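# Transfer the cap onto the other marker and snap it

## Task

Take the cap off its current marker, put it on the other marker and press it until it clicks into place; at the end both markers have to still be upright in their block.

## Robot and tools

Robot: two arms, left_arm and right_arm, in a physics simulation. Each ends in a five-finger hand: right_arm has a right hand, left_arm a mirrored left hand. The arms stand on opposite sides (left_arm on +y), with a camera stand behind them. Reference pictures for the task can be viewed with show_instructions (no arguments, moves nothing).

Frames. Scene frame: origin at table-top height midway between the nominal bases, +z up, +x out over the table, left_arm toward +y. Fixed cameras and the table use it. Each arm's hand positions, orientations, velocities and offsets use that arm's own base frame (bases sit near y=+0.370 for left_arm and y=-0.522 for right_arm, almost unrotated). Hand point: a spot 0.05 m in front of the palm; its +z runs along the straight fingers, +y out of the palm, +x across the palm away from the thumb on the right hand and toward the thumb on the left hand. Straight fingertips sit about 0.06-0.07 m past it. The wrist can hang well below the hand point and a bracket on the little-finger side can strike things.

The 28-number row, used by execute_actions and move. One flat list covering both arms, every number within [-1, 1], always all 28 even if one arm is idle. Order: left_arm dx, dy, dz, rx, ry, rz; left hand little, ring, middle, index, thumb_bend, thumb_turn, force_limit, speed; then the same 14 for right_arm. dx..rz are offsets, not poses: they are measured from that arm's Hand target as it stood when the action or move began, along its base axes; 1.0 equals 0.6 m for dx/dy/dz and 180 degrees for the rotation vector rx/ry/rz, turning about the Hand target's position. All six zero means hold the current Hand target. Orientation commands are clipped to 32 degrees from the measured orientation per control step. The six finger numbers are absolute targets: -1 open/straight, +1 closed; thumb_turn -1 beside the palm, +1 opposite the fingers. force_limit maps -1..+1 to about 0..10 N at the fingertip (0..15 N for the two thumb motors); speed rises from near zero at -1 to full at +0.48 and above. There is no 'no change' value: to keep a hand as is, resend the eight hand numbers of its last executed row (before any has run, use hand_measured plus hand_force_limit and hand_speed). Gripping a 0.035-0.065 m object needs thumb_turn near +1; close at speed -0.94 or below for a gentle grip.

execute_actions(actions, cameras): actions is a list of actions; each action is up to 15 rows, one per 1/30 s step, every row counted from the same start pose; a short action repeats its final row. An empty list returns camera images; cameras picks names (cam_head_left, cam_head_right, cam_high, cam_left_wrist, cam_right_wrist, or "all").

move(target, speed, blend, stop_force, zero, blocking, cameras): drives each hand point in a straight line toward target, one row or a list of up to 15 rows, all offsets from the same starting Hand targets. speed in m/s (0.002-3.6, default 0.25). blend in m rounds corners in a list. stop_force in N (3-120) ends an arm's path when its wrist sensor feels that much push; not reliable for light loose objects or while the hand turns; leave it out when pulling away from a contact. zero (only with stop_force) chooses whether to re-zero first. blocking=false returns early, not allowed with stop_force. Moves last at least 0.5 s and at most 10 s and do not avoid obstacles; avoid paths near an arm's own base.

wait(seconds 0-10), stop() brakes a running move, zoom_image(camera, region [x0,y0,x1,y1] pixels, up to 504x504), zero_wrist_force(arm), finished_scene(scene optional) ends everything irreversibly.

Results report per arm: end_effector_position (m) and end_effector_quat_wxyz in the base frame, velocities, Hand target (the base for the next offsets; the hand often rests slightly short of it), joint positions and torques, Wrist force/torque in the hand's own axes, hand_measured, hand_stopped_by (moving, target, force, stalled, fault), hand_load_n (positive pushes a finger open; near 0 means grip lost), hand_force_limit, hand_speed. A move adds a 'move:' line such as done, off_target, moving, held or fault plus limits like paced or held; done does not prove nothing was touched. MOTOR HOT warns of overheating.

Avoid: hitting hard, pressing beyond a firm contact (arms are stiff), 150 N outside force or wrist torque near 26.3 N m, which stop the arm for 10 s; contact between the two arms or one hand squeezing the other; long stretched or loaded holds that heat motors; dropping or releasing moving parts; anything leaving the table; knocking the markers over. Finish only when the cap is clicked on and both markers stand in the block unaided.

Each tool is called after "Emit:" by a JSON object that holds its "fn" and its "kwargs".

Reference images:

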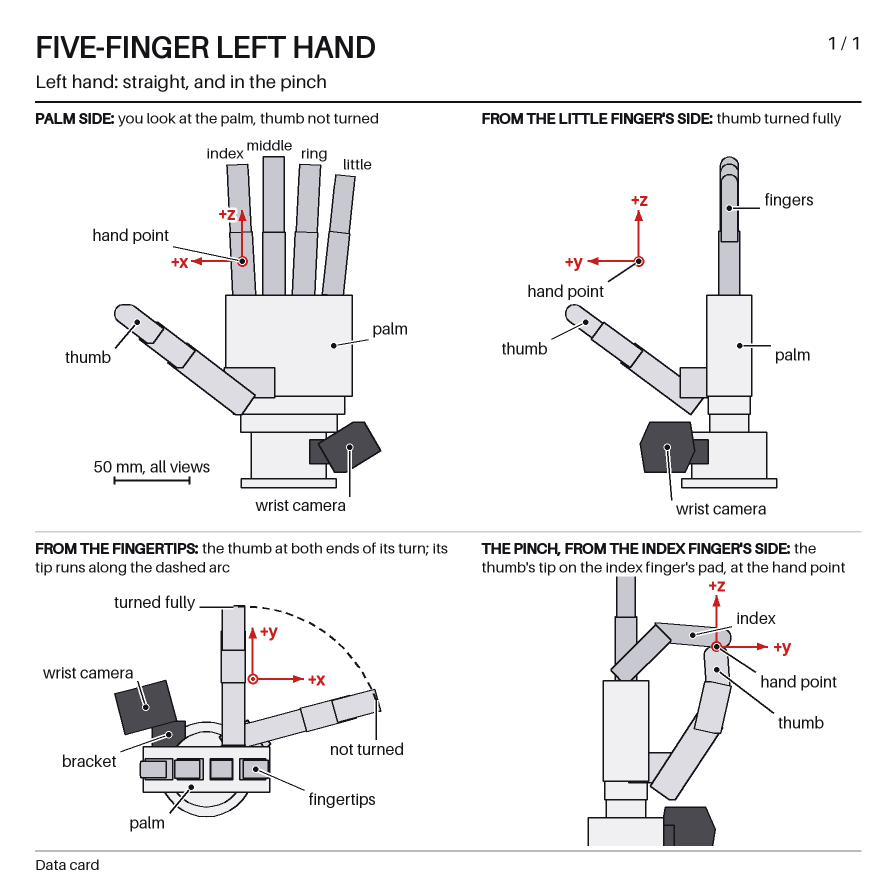

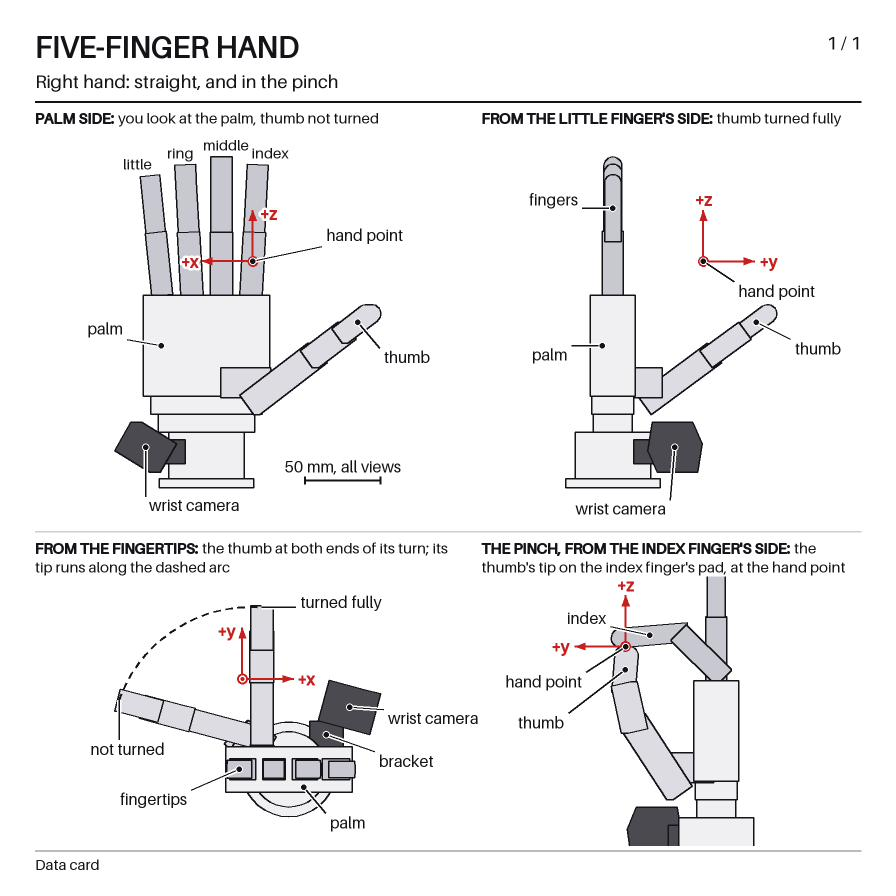

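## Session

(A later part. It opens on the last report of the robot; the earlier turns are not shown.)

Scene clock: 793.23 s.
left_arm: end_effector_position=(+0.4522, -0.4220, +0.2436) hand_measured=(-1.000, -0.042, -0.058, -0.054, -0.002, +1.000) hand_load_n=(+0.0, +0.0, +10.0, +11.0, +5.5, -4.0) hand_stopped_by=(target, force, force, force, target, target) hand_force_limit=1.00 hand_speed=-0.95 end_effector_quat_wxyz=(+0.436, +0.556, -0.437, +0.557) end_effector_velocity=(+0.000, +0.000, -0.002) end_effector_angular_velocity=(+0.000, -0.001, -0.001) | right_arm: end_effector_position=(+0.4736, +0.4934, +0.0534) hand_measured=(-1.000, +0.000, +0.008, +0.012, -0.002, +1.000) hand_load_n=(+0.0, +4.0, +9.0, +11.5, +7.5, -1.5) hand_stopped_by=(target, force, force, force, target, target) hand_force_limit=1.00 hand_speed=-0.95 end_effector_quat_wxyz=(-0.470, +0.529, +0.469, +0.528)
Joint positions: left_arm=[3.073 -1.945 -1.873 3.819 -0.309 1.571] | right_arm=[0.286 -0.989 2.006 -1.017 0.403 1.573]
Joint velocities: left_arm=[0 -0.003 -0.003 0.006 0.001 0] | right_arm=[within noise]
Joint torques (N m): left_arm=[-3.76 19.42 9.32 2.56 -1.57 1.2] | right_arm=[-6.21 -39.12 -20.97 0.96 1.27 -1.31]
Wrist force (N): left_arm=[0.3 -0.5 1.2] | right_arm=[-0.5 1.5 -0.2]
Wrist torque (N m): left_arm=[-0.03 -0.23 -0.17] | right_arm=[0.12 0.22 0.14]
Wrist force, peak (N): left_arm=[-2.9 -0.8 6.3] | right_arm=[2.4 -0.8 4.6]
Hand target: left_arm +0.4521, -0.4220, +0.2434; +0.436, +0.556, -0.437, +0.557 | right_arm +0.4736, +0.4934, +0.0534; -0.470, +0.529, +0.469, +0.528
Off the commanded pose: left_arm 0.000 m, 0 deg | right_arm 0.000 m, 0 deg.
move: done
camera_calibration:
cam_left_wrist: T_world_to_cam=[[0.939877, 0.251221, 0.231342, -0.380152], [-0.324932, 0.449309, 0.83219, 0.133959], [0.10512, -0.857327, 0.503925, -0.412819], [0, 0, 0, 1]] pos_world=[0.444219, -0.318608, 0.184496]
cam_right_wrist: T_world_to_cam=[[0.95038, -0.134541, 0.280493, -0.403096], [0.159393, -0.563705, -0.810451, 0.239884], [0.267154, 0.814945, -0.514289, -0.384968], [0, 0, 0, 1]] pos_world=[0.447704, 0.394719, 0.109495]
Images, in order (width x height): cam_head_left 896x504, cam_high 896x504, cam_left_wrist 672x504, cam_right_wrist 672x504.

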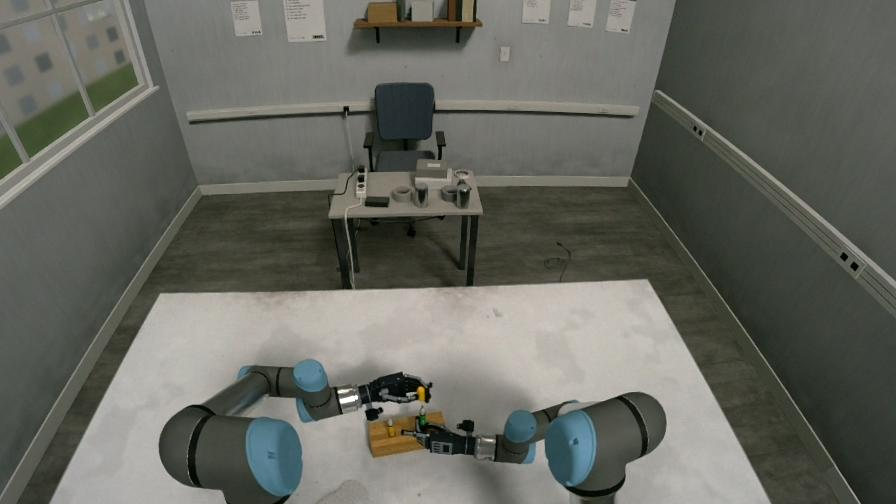

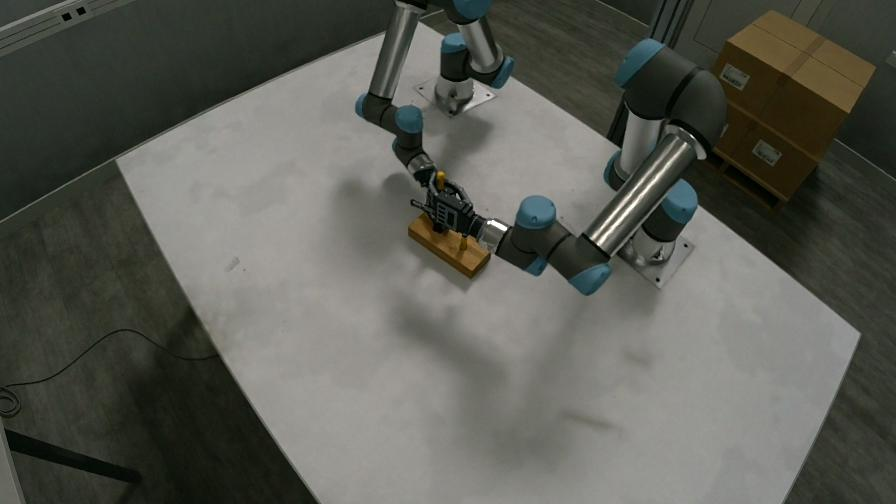

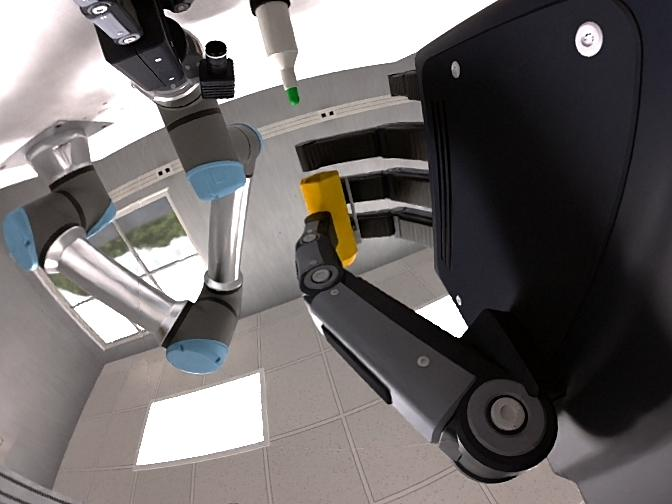

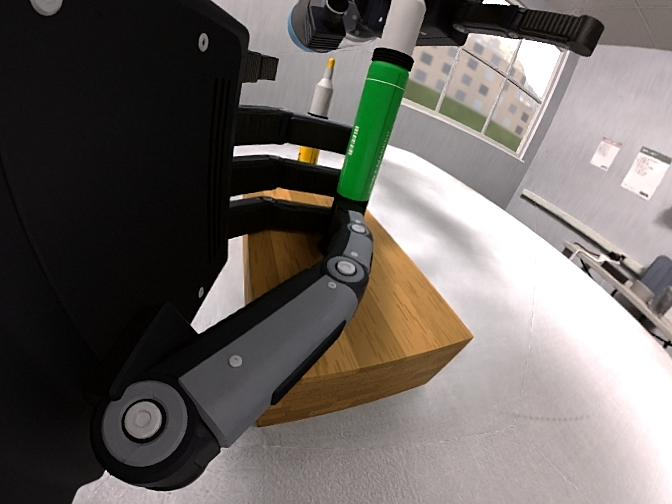

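Emit:
{"fn": "move", "kwargs": {"target": [[-0.0218,0.1455,0,0,0,0.0667,-1,-1,0.7,0.7,0.0,1,1.0,-0.5,0,0,0,0,0,0,-1,0.7,0.7,0.7,0.0,1,1.0,-0.95],[-0.0218,0.1455,-0.0967,0,0,0.0667,-1,-1,0.7,0.7,0.0,1,1.0,-0.5,0,0,0,0,0,0,-1,0.7,0.7,0.7,0.0,1,1.0,-0.95]], "speed": 0.08, "cameras": ["cam_right_wrist", "cam_left_wrist", "cam_high", "cam_head_left", "cam_head_right"]}}

Emit:
{"fn": "zoom_image", "kwargs": {"camera": "cam_right_wrist", "region": [230, 0, 530, 200]}}

Emit:
{"fn": "zoom_image", "kwargs": {"camera": "cam_left_wrist", "region": [150, 60, 450, 360]}}

Emit:
{"fn": "zoom_image", "kwargs": {"camera": "cam_head_left", "region": [360, 380, 440, 460]}}

Emit:
{"fn": "zoom_image", "kwargs": {"camera": "cam_high", "region": [420, 170, 520, 270]}}

Scene clock: 824.97 s.
left_arm: end_effector_position=(+0.4390, -0.3346, +0.1853) hand_measured=(-1.000, -1.000, -0.058, -0.054, -0.002, +1.000) hand_load_n=(+0.0, +0.0, +10.0, +11.5, +5.5, -4.0) hand_stopped_by=(target, target, force, force, target, target) hand_force_limit=1.00 hand_speed=-0.50 end_effector_quat_wxyz=(+0.376, +0.599, -0.376, +0.599) end_effector_velocity=(+0.000, +0.000, +0.001) end_effector_angular_velocity=(+0.000, +0.003, -0.001) | right_arm: end_effector_position=(+0.4736, +0.4934, +0.0534) hand_measured=(-1.000, +0.000, +0.008, +0.012, -0.002, +1.000) hand_load_n=(+0.0, +3.5, +9.0, +11.5, +7.0, -1.0) hand_stopped_by=(target, force, force, force, target, target) hand_force_limit=1.00 hand_speed=-0.95 end_effector_quat_wxyz=(-0.470, +0.529, +0.469, +0.528)
Joint positions: left_arm=[3.274 -1.888 -2.174 4.063 -0.317 1.571] | right_arm=[0.286 -0.989 2.006 -1.017 0.403 1.573]
Joint velocities: left_arm=[-0.001 0.002 0.001 -0.006 0 0] | right_arm=[within noise]
Joint torques (N m): left_arm=[-7.28 35.75 20.6 -2.05 -1.54 -0.14] | right_arm=[-5.84 -38.45 -21.12 0.87 -0.63 -1.37]
Wrist force (N): left_arm=[0.5 -0.4 1.3] | right_arm=[-0.7 1.4 -0.5]
Wrist torque (N m): left_arm=[-0.01 -0.24 -0.11] | right_arm=[0.12 0.25 0.13]
Wrist force, peak (N): left_arm=[1.5 -1.0 1.2] | right_arm=[-0.6 1.8 -0.5]
Hand target: left_arm +0.4390, -0.3347, +0.1854; +0.376, +0.599, -0.376, +0.599 | right_arm +0.4736, +0.4934, +0.0534; -0.470, +0.529, +0.469, +0.528
Off the commanded pose: left_arm 0.000 m, 0 deg | right_arm 0.000 m, 0 deg.
move: done
camera_calibration:
cam_left_wrist: T_world_to_cam=[[0.867181, 0.441261, 0.230836, -0.280657], [-0.41087, 0.37204, 0.832329, 0.150774], [0.281394, -0.816624, 0.503927, -0.370895], [0, 0, 0, 1]] pos_world=[0.409697, -0.235132, 0.126196]
cam_right_wrist: T_world_to_cam=[[0.95038, -0.134541, 0.280493, -0.403096], [0.159393, -0.563705, -0.810451, 0.239884], [0.267154, 0.814945, -0.514289, -0.384968], [0, 0, 0, 1]] pos_world=[0.447704, 0.394719, 0.109495]

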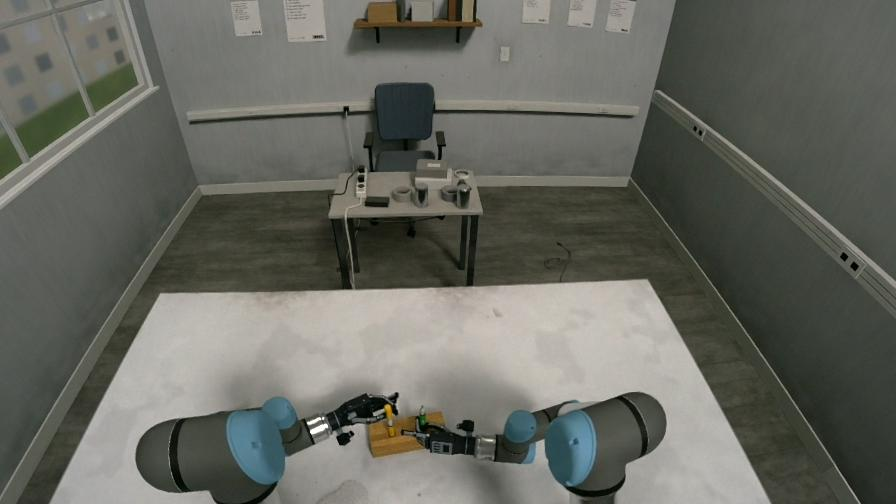

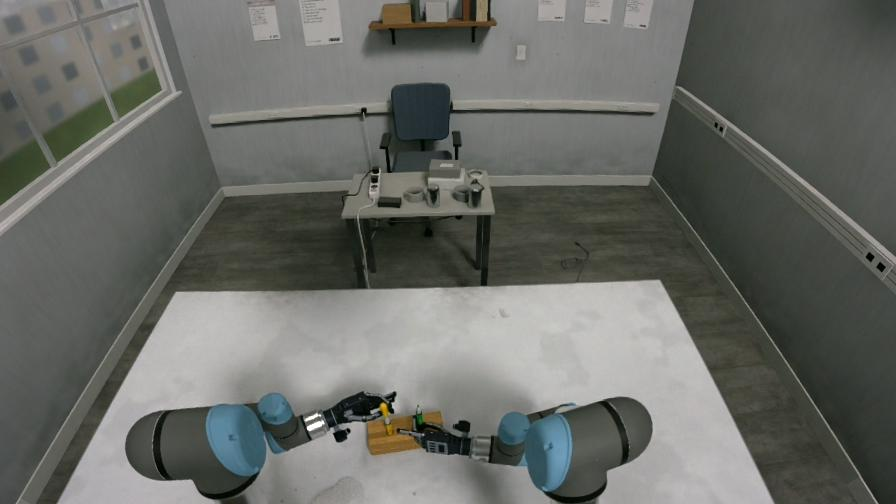

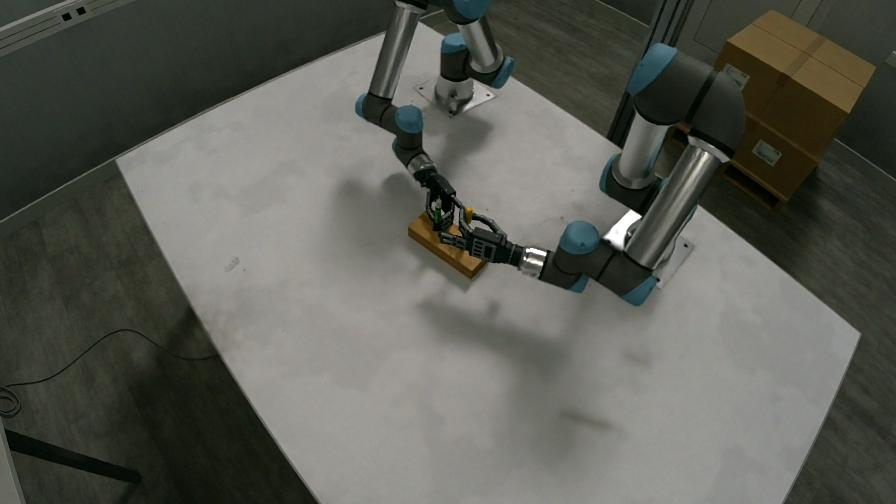

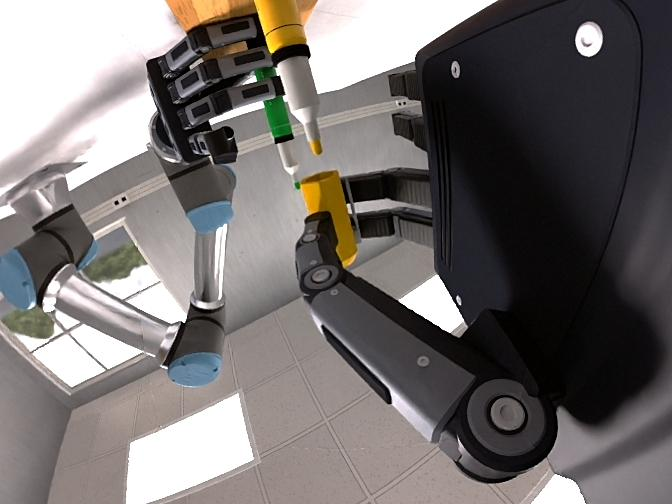

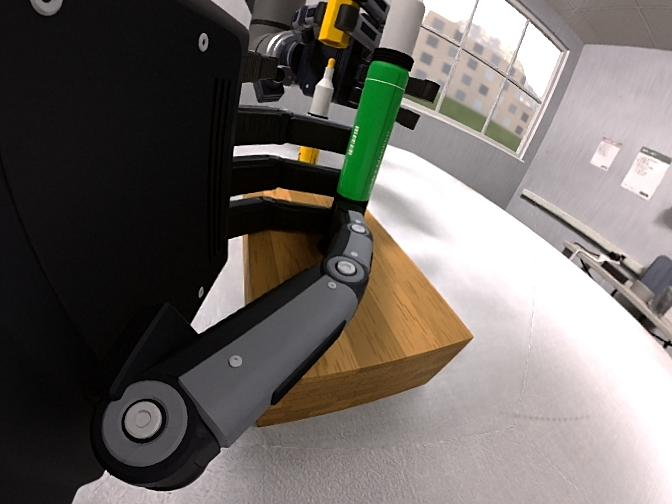

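Scaled by 1.680 from the camera's 672x504 image, which has a finer 960x720 frame.

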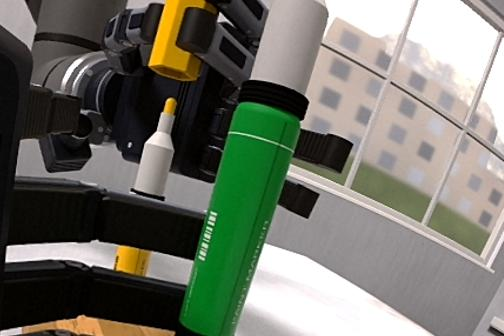

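Scaled by 1.680 from the camera's 672x504 image, which has a finer 960x720 frame.

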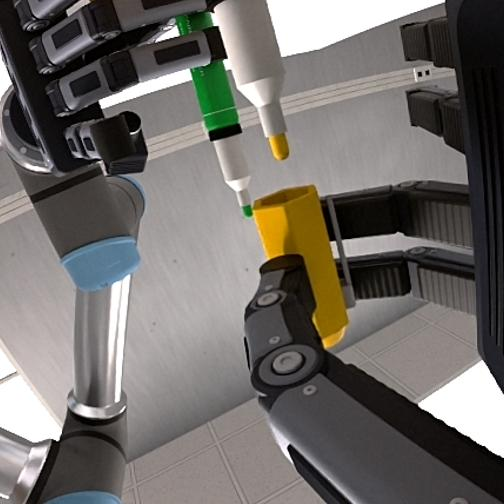

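Scaled by 6.300 from the camera's 896x504 image, which has a finer 1280x720 frame.

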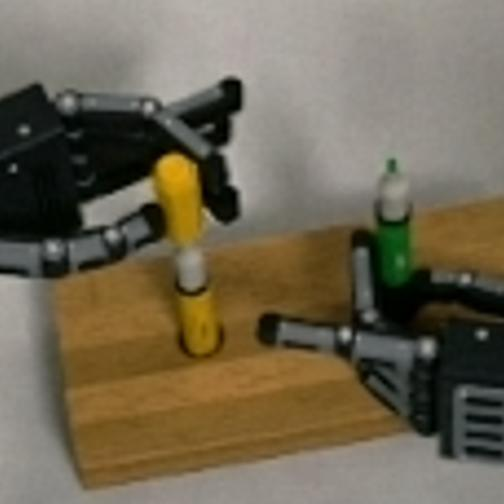

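Scaled by 5.040 from the camera's 896x504 image, which has a finer 1280x720 frame.

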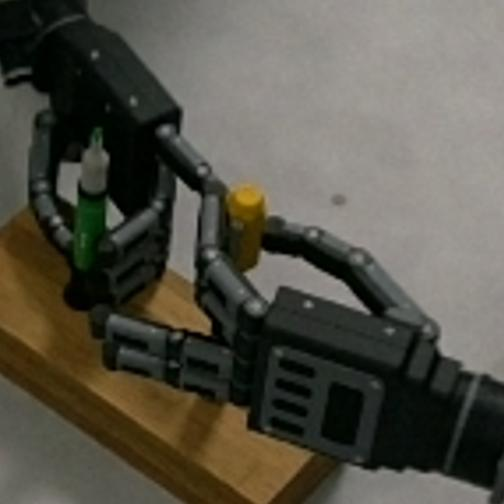

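Emit:
{"fn": "zoom_image", "kwargs": {"camera": "cam_left_wrist", "region": [270, 60, 390, 280]}}

Emit:
{"fn": "zoom_image", "kwargs": {"camera": "cam_head_left", "region": [375, 395, 405, 440]}}

Emit:
{"fn": "zoom_image", "kwargs": {"camera": "cam_head_right", "region": [370, 395, 400, 440]}}

Emit:
{"fn": "zoom_image", "kwargs": {"camera": "cam_right_wrist", "region": [290, 0, 370, 120]}}

Scaled by 2.291 from the camera's 672x504 image, which has a finer 960x720 frame.

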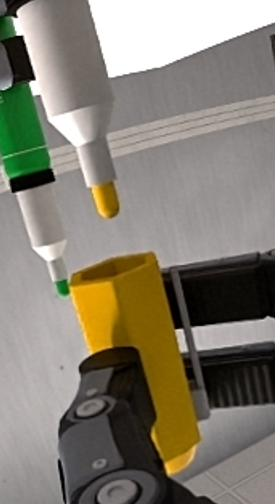

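Scaled by 11.200 from the camera's 896x504 image, which has a finer 1280x720 frame.

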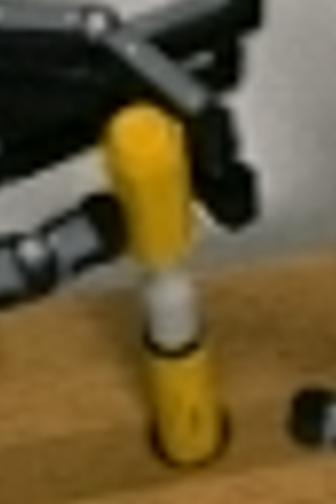

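Scaled by 11.200 from the camera's 896x504 image, which has a finer 1280x720 frame.

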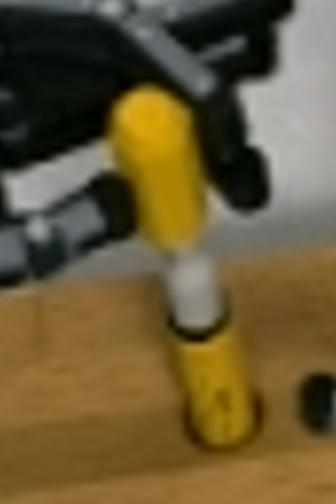

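Scaled by 4.200 from the camera's 672x504 image, which has a finer 960x720 frame.

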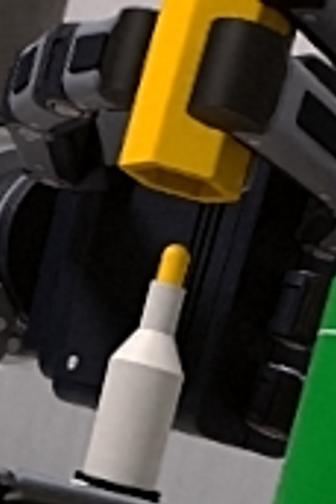

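Emit:
{"fn": "move", "kwargs": {"target": [[0.0008,-0.0017,0,0,0,0,-1,-1,0.7,0.7,0.0,1,1.0,-0.5,0,0,0,0,0,0,-1,0.7,0.7,0.7,0.0,1,1.0,-0.95],[0.0008,-0.0017,-0.0588,0,0,0,-1,-1,0.7,0.7,0.0,1,1.0,-0.5,0,0,0,0,0,0,-1,0.7,0.7,0.7,0.0,1,1.0,-0.95]], "speed": 0.03, "stop_force": 5, "cameras": ["cam_right_wrist", "cam_left_wrist", "cam_head_left", "cam_head_right", "cam_high"]}}

Emit:
{"fn": "zoom_image", "kwargs": {"camera": "cam_left_wrist", "region": [250, 40, 410, 280]}}

Emit:
{"fn": "zoom_image", "kwargs": {"camera": "cam_head_left", "region": [370, 395, 410, 440]}}

Emit:
{"fn": "zoom_image", "kwargs": {"camera": "cam_right_wrist", "region": [270, 20, 370, 170]}}

Scene clock: 851.20 s.
left_arm: end_effector_position=(+0.4395, -0.3357, +0.1501) hand_measured=(-1.000, -1.000, -0.058, -0.054, -0.002, +1.000) hand_load_n=(+0.0, +0.0, +10.0, +11.0, +5.5, -4.0) hand_stopped_by=(target, target, force, force, target, target) hand_force_limit=1.00 hand_speed=-0.50 end_effector_quat_wxyz=(+0.376, +0.599, -0.376, +0.599) | right_arm: end_effector_position=(+0.4736, +0.4934, +0.0534) hand_measured=(-1.000, +0.000, +0.008, +0.012, -0.002, +1.000) hand_load_n=(+0.0, +3.5, +9.0, +12.0, +7.5, -1.5) hand_stopped_by=(target, force, force, force, target, target) hand_force_limit=1.00 hand_speed=-0.95 end_effector_quat_wxyz=(-0.470, +0.529, +0.469, +0.528)
Joint positions: left_arm=[3.271 -1.973 -2.191 4.165 -0.32 1.571] | right_arm=[0.286 -0.989 2.006 -1.017 0.403 1.573]
Joint torques (N m): left_arm=[-1.24 37.8 19.87 -2.03 -0.2 0.95] | right_arm=[-6.39 -38.59 -20.71 0.82 -0.71 -1.39]
Wrist force (N): left_arm=[0.3 -0.3 1.0] | right_arm=[-0.5 1.4 -0.3]
Wrist torque (N m): left_arm=[0.02 -0.23 -0.14] | right_arm=[0.12 0.23 0.13]
Wrist force, peak (N): left_arm=[0.6 -0.6 1.4] | right_arm=[-0.5 1.8 -0.1]
Hand target: left_arm +0.4395, -0.3357, +0.1501; +0.376, +0.599, -0.376, +0.599 | right_arm +0.4736, +0.4934, +0.0534; -0.470, +0.529, +0.469, +0.528
Off the commanded pose: left_arm 0.000 m, 0 deg | right_arm 0.000 m, 0 deg.
move: done
camera_calibration:
cam_left_wrist: T_world_to_cam=[[0.867082, 0.441279, 0.231174, -0.272466], [-0.411156, 0.3719, 0.83225, 0.180779], [0.28128, -0.816678, 0.503903, -0.354159], [0, 0, 0, 1]] pos_world=[0.410197, -0.236232, 0.0909958]
cam_right_wrist: T_world_to_cam=[[0.95038, -0.134541, 0.280493, -0.403096], [0.159393, -0.563705, -0.810451, 0.239884], [0.267154, 0.814945, -0.514289, -0.384968], [0, 0, 0, 1]] pos_world=[0.447704, 0.394719, 0.109495]

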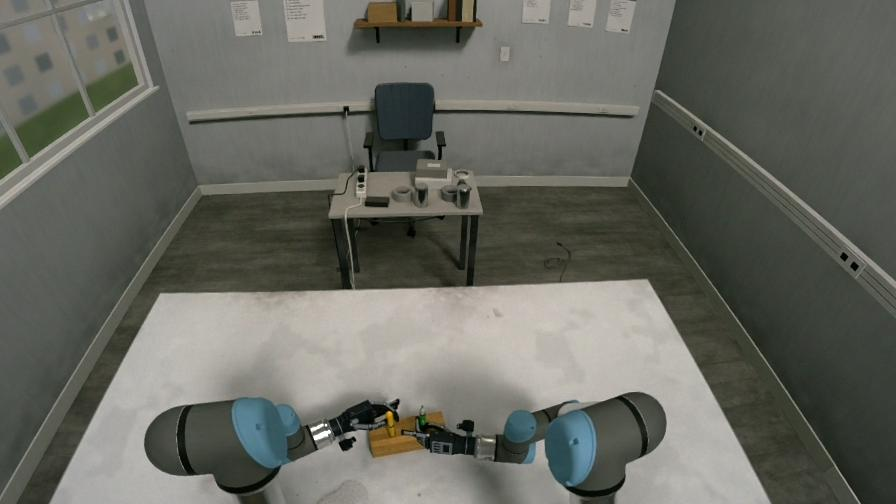

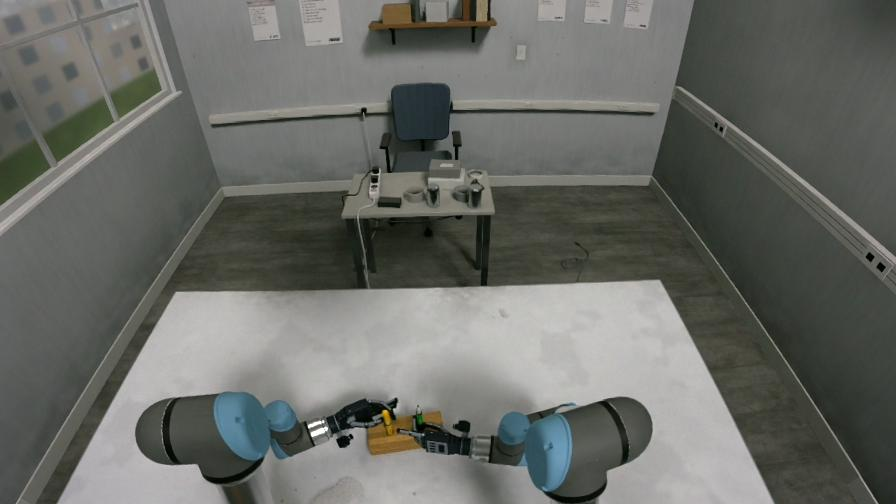

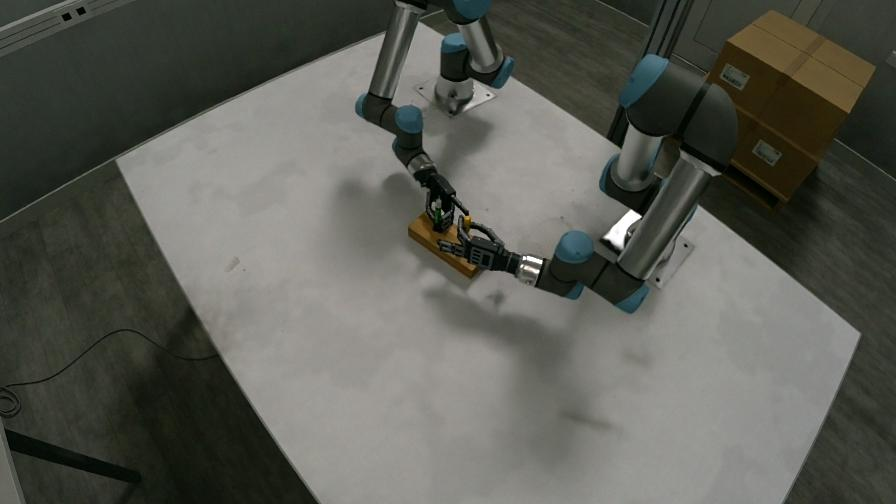

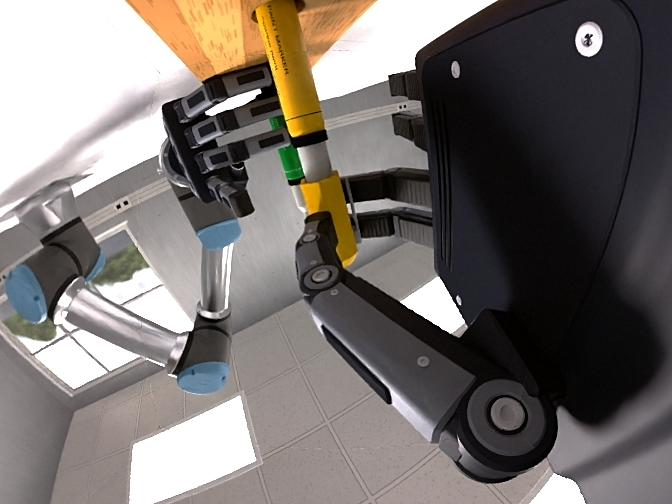

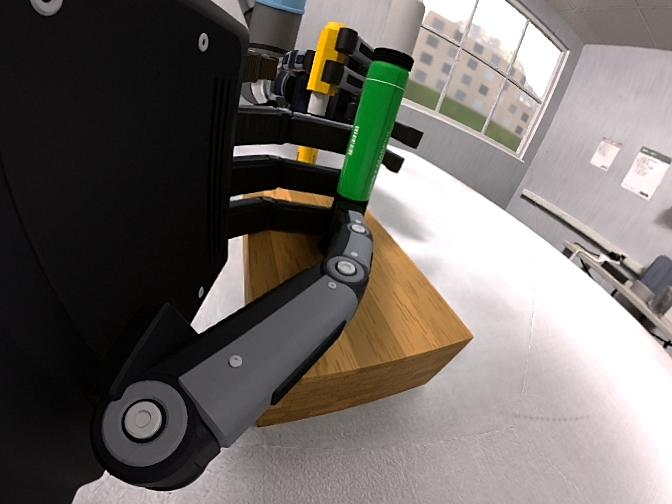

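Scaled by 2.100 from the camera's 672x504 image, which has a finer 960x720 frame.

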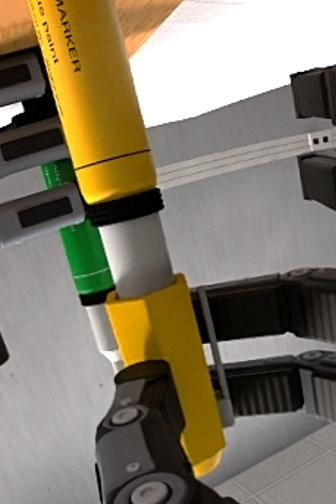

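Scaled by 11.200 from the camera's 896x504 image, which has a finer 1280x720 frame.

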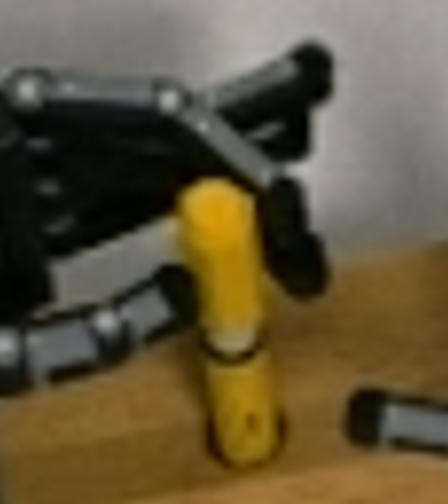

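Scaled by 3.360 from the camera's 672x504 image, which has a finer 960x720 frame.

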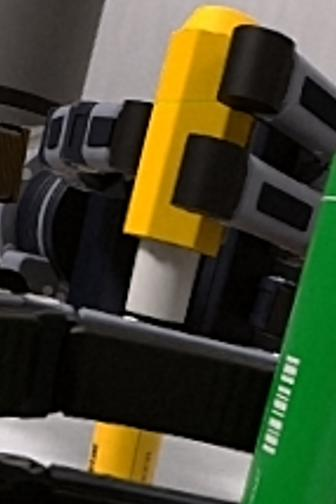

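Emit:
{"fn": "move", "kwargs": {"target": [0,0,-0.0267,0,0,0,-1,-1,0.7,0.7,0.0,1,1.0,-0.5,0,0,0,0,0,0,-1,0.7,0.7,0.7,0.0,1,1.0,-0.95], "speed": 0.02, "stop_force": 22, "cameras": ["cam_right_wrist", "cam_left_wrist", "cam_head_left"]}}

Emit:
{"fn": "zoom_image", "kwargs": {"camera": "cam_left_wrist", "region": [250, 40, 410, 280]}}

Emit:
{"fn": "zoom_image", "kwargs": {"camera": "cam_right_wrist", "region": [270, 20, 370, 170]}}

Scene clock: 857.90 s.
left_arm: end_effector_position=(+0.4395, -0.3357, +0.1341) hand_measured=(-1.000, -1.000, -0.058, -0.056, -0.002, +1.000) hand_load_n=(+0.0, +0.0, +10.0, +11.0, +5.0, -2.0) hand_stopped_by=(target, target, force, force, target, target) hand_force_limit=1.00 hand_speed=-0.50 end_effector_quat_wxyz=(+0.376, +0.599, -0.376, +0.599) | right_arm: end_effector_position=(+0.4736, +0.4934, +0.0534) hand_measured=(-1.000, +0.000, +0.008, +0.012, -0.002, +1.000) hand_load_n=(+0.0, +3.5, +9.0, +11.5, +7.0, -1.5) hand_stopped_by=(target, force, force, force, target, target) hand_force_limit=1.00 hand_speed=-0.95 end_effector_quat_wxyz=(-0.470, +0.529, +0.469, +0.528)
Joint positions: left_arm=[3.271 -2.013 -2.197 4.21 -0.32 1.571] | right_arm=[0.286 -0.989 2.006 -1.017 0.403 1.573]
Joint torques (N m): left_arm=[-3.66 36.56 5.92 -2.16 -0.88 0.24] | right_arm=[-5.7 -38.56 -20.8 0.91 -0.58 -1.24]
Wrist force (N): left_arm=[4.4 -1.0 0.9] | right_arm=[-0.7 1.4 -0.3]
Wrist torque (N m): left_arm=[-0.02 -0.21 -0.06] | right_arm=[0.11 0.26 0.12]
Wrist force, peak (N): left_arm=[8.7 -1.1 1.4] | right_arm=[-0.4 1.8 -0.6]
Hand target: left_arm +0.4395, -0.3357, +0.1341; +0.376, +0.599, -0.376, +0.599 | right_arm +0.4736, +0.4934, +0.0534; -0.470, +0.529, +0.469, +0.528
Off the commanded pose: left_arm 0.000 m, 0 deg | right_arm 0.000 m, 0 deg.
move: done
camera_calibration:
cam_left_wrist: T_world_to_cam=[[0.867082, 0.441279, 0.231174, -0.268767], [-0.411156, 0.3719, 0.83225, 0.194095], [0.28128, -0.816678, 0.503903, -0.346097], [0, 0, 0, 1]] pos_world=[0.410197, -0.236232, 0.0749958]
cam_right_wrist: T_world_to_cam=[[0.95038, -0.134541, 0.280493, -0.403096], [0.159393, -0.563705, -0.810451, 0.239884], [0.267154, 0.814945, -0.514289, -0.384968], [0, 0, 0, 1]] pos_world=[0.447704, 0.394719, 0.109495]
Images, in order (width x height): cam_head_left 896x504, cam_left_wrist 672x504, cam_right_wrist 672x504.

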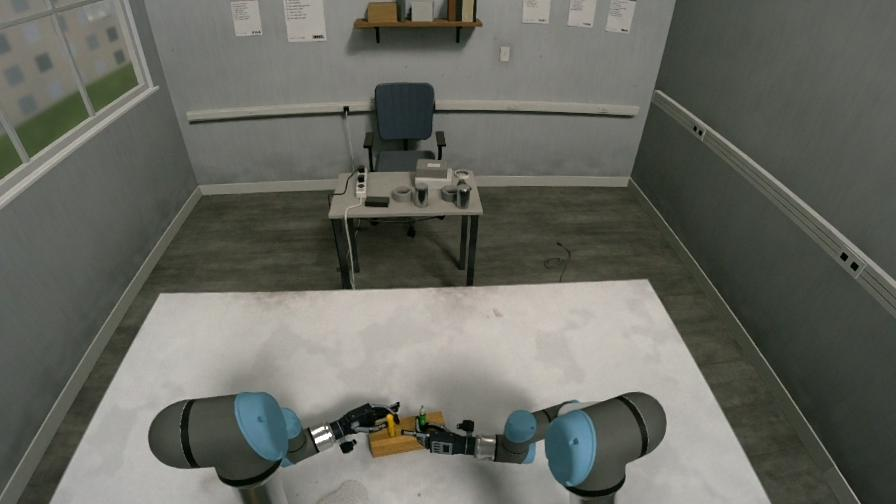

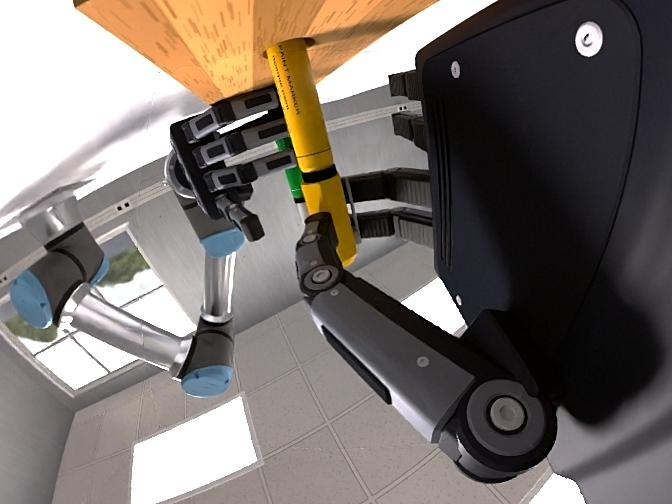

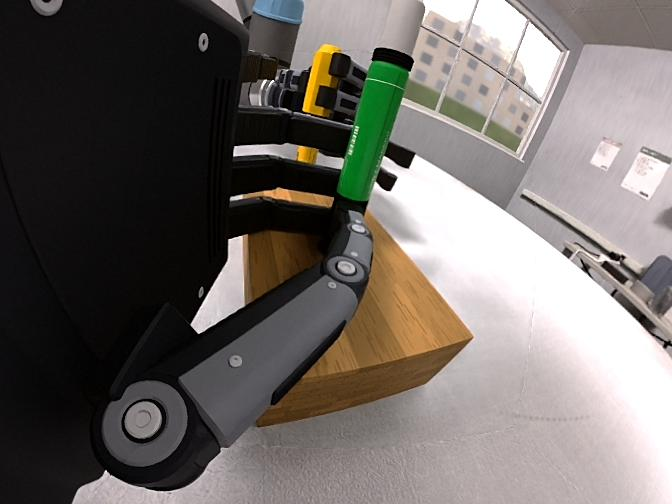

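Scaled by 2.100 from the camera's 672x504 image, which has a finer 960x720 frame.

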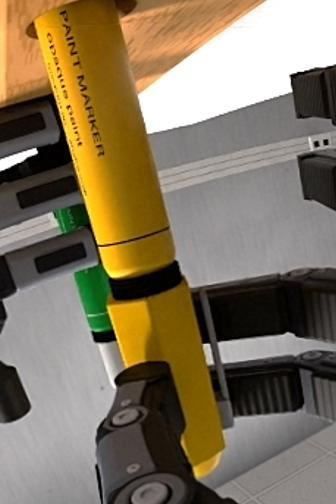

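Scaled by 3.360 from the camera's 672x504 image, which has a finer 960x720 frame.

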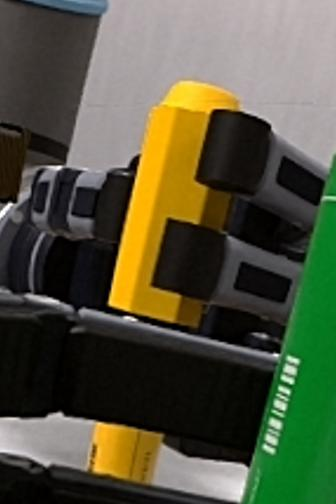

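Emit:
{"fn": "move", "kwargs": {"target": [0,0,-0.0083,0,0,0,-1,-1,0.7,0.7,0.0,1,1.0,-0.5,0,0,0,0,0,0,-1,0.7,0.7,0.7,0.0,1,1.0,-0.95], "speed": 0.008, "stop_force": 20, "zero": false, "cameras": ["cam_right_wrist", "cam_left_wrist", "cam_head_left"]}}

Emit:
{"fn": "zoom_image", "kwargs": {"camera": "cam_left_wrist", "region": [250, 40, 410, 280]}}

Emit:
{"fn": "zoom_image", "kwargs": {"camera": "cam_right_wrist", "region": [270, 20, 370, 170]}}

Scene clock: 865.13 s.
left_arm: end_effector_position=(+0.4395, -0.3357, +0.1291) hand_measured=(-1.000, -1.000, -0.058, -0.056, -0.002, +1.000) hand_load_n=(+0.0, +0.0, +6.0, +6.5, +5.5, +6.0) hand_stopped_by=(target, target, force, force, target, target) hand_force_limit=1.00 hand_speed=-0.50 end_effector_quat_wxyz=(+0.376, +0.599, -0.376, +0.599) | right_arm: end_effector_position=(+0.4736, +0.4934, +0.0534) hand_measured=(-1.000, +0.000, +0.008, +0.012, -0.002, +1.000) hand_load_n=(+0.0, +3.5, +9.0, +11.5, +7.0, -1.0) hand_stopped_by=(target, force, force, force, target, target) hand_force_limit=1.00 hand_speed=-0.95 end_effector_quat_wxyz=(-0.470, +0.529, +0.469, +0.528)
Joint positions: left_arm=[3.271 -2.026 -2.198 4.225 -0.32 1.571] | right_arm=[0.286 -0.989 2.006 -1.017 0.403 1.573]
Joint torques (N m): left_arm=[-2.3 33.86 0.7 -2.17 -0.78 -0.73] | right_arm=[-5.93 -39.03 -21.1 0.87 -0.58 -1.23]
Wrist force (N): left_arm=[15.9 -0.9 1.4] | right_arm=[-0.6 1.2 -0.4]
Wrist torque (N m): left_arm=[0.00 -0.04 -0.04] | right_arm=[0.08 0.23 0.12]
Wrist force, peak (N): left_arm=[17.2 -1.1 0.9] | right_arm=[-0.7 1.7 -0.3]
Hand target: left_arm +0.4395, -0.3357, +0.1291; +0.376, +0.599, -0.376, +0.599 | right_arm +0.4736, +0.4934, +0.0534; -0.470, +0.529, +0.469, +0.528
Off the commanded pose: left_arm 0.000 m, 0 deg | right_arm 0.000 m, 0 deg.
move: done
camera_calibration:
cam_left_wrist: T_world_to_cam=[[0.867094, 0.441317, 0.231059, -0.267599], [-0.41107, 0.371904, 0.832291, 0.198218], [0.281373, -0.816656, 0.503888, -0.343609], [0, 0, 0, 1]] pos_world=[0.410197, -0.236232, 0.069996]
cam_right_wrist: T_world_to_cam=[[0.95038, -0.134541, 0.280493, -0.403096], [0.159393, -0.563705, -0.810451, 0.239884], [0.267154, 0.814945, -0.514289, -0.384968], [0, 0, 0, 1]] pos_world=[0.447704, 0.394719, 0.109495]
Images, in order (width x height): cam_head_left 896x504, cam_left_wrist 672x504, cam_right_wrist 672x504.

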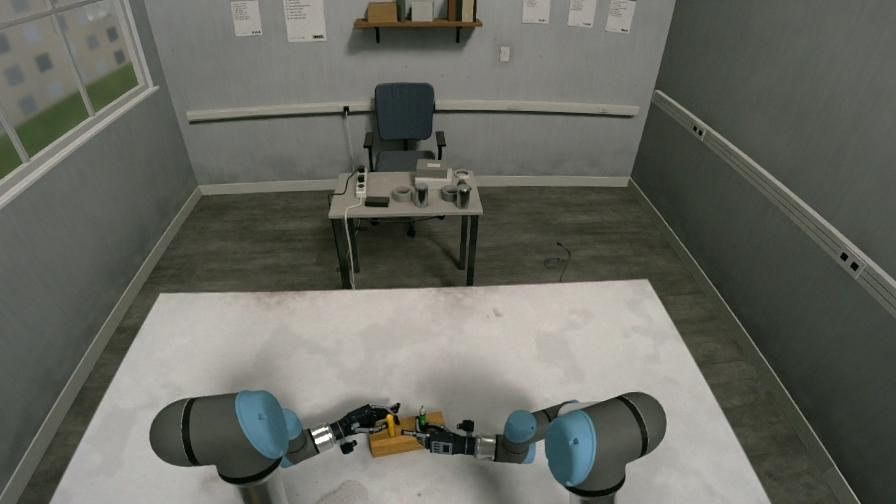

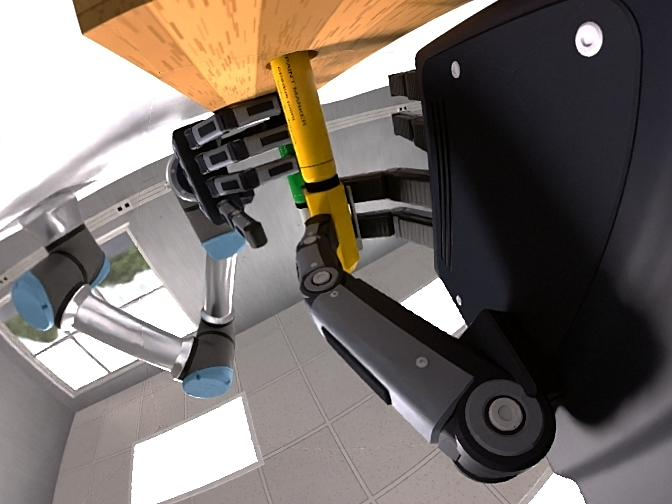

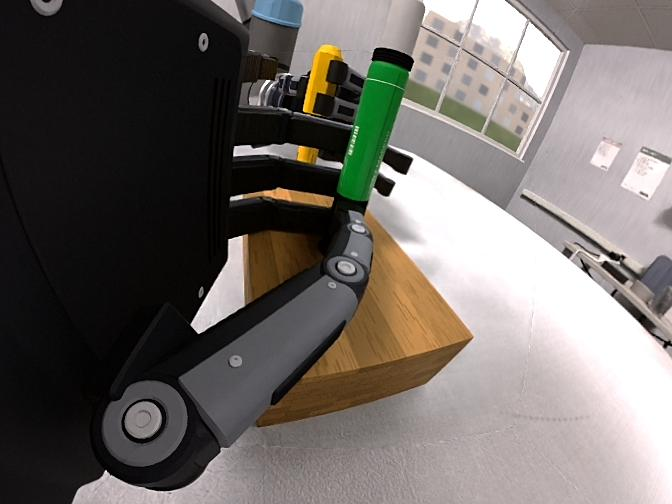

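Scaled by 2.100 from the camera's 672x504 image, which has a finer 960x720 frame.

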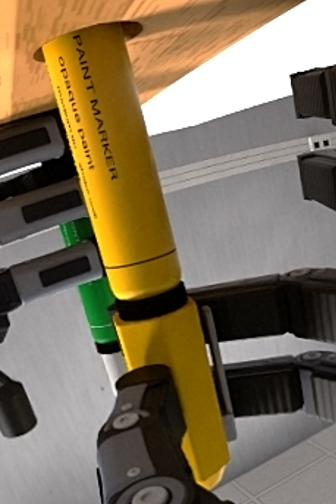

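Scaled by 3.360 from the camera's 672x504 image, which has a finer 960x720 frame.

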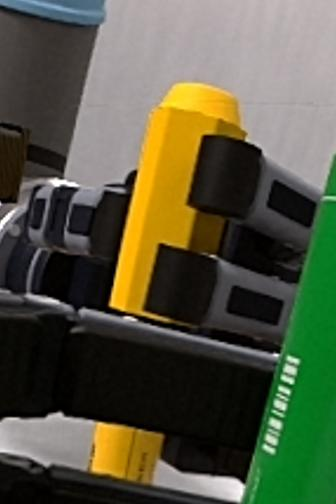

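Emit:
{"fn": "zoom_image", "kwargs": {"camera": "cam_head_left", "region": [370, 395, 410, 440]}}

Emit:
{"fn": "zoom_image", "kwargs": {"camera": "cam_left_wrist", "region": [280, 140, 360, 220]}}

Scaled by 11.200 from the camera's 896x504 image, which has a finer 1280x720 frame.

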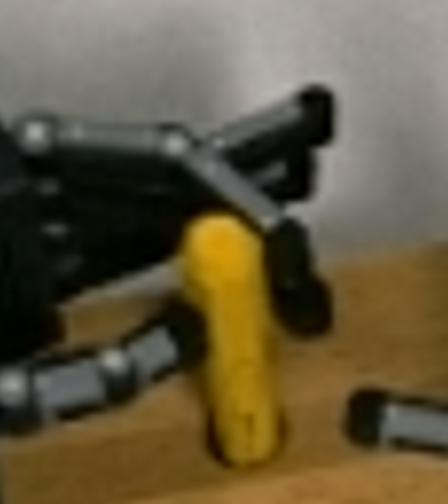

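Scaled by 6.300 from the camera's 672x504 image, which has a finer 960x720 frame.

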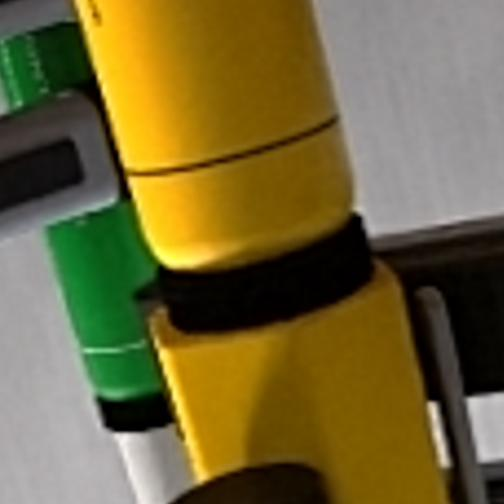

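Emit:
{"fn": "zoom_image", "kwargs": {"camera": "cam_head_left", "region": [350, 390, 470, 470]}}

Scaled by 4.200 from the camera's 896x504 image, which has a finer 1280x720 frame.

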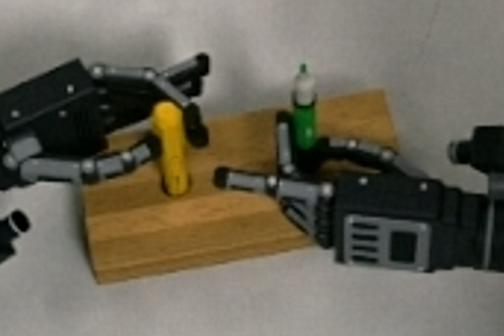

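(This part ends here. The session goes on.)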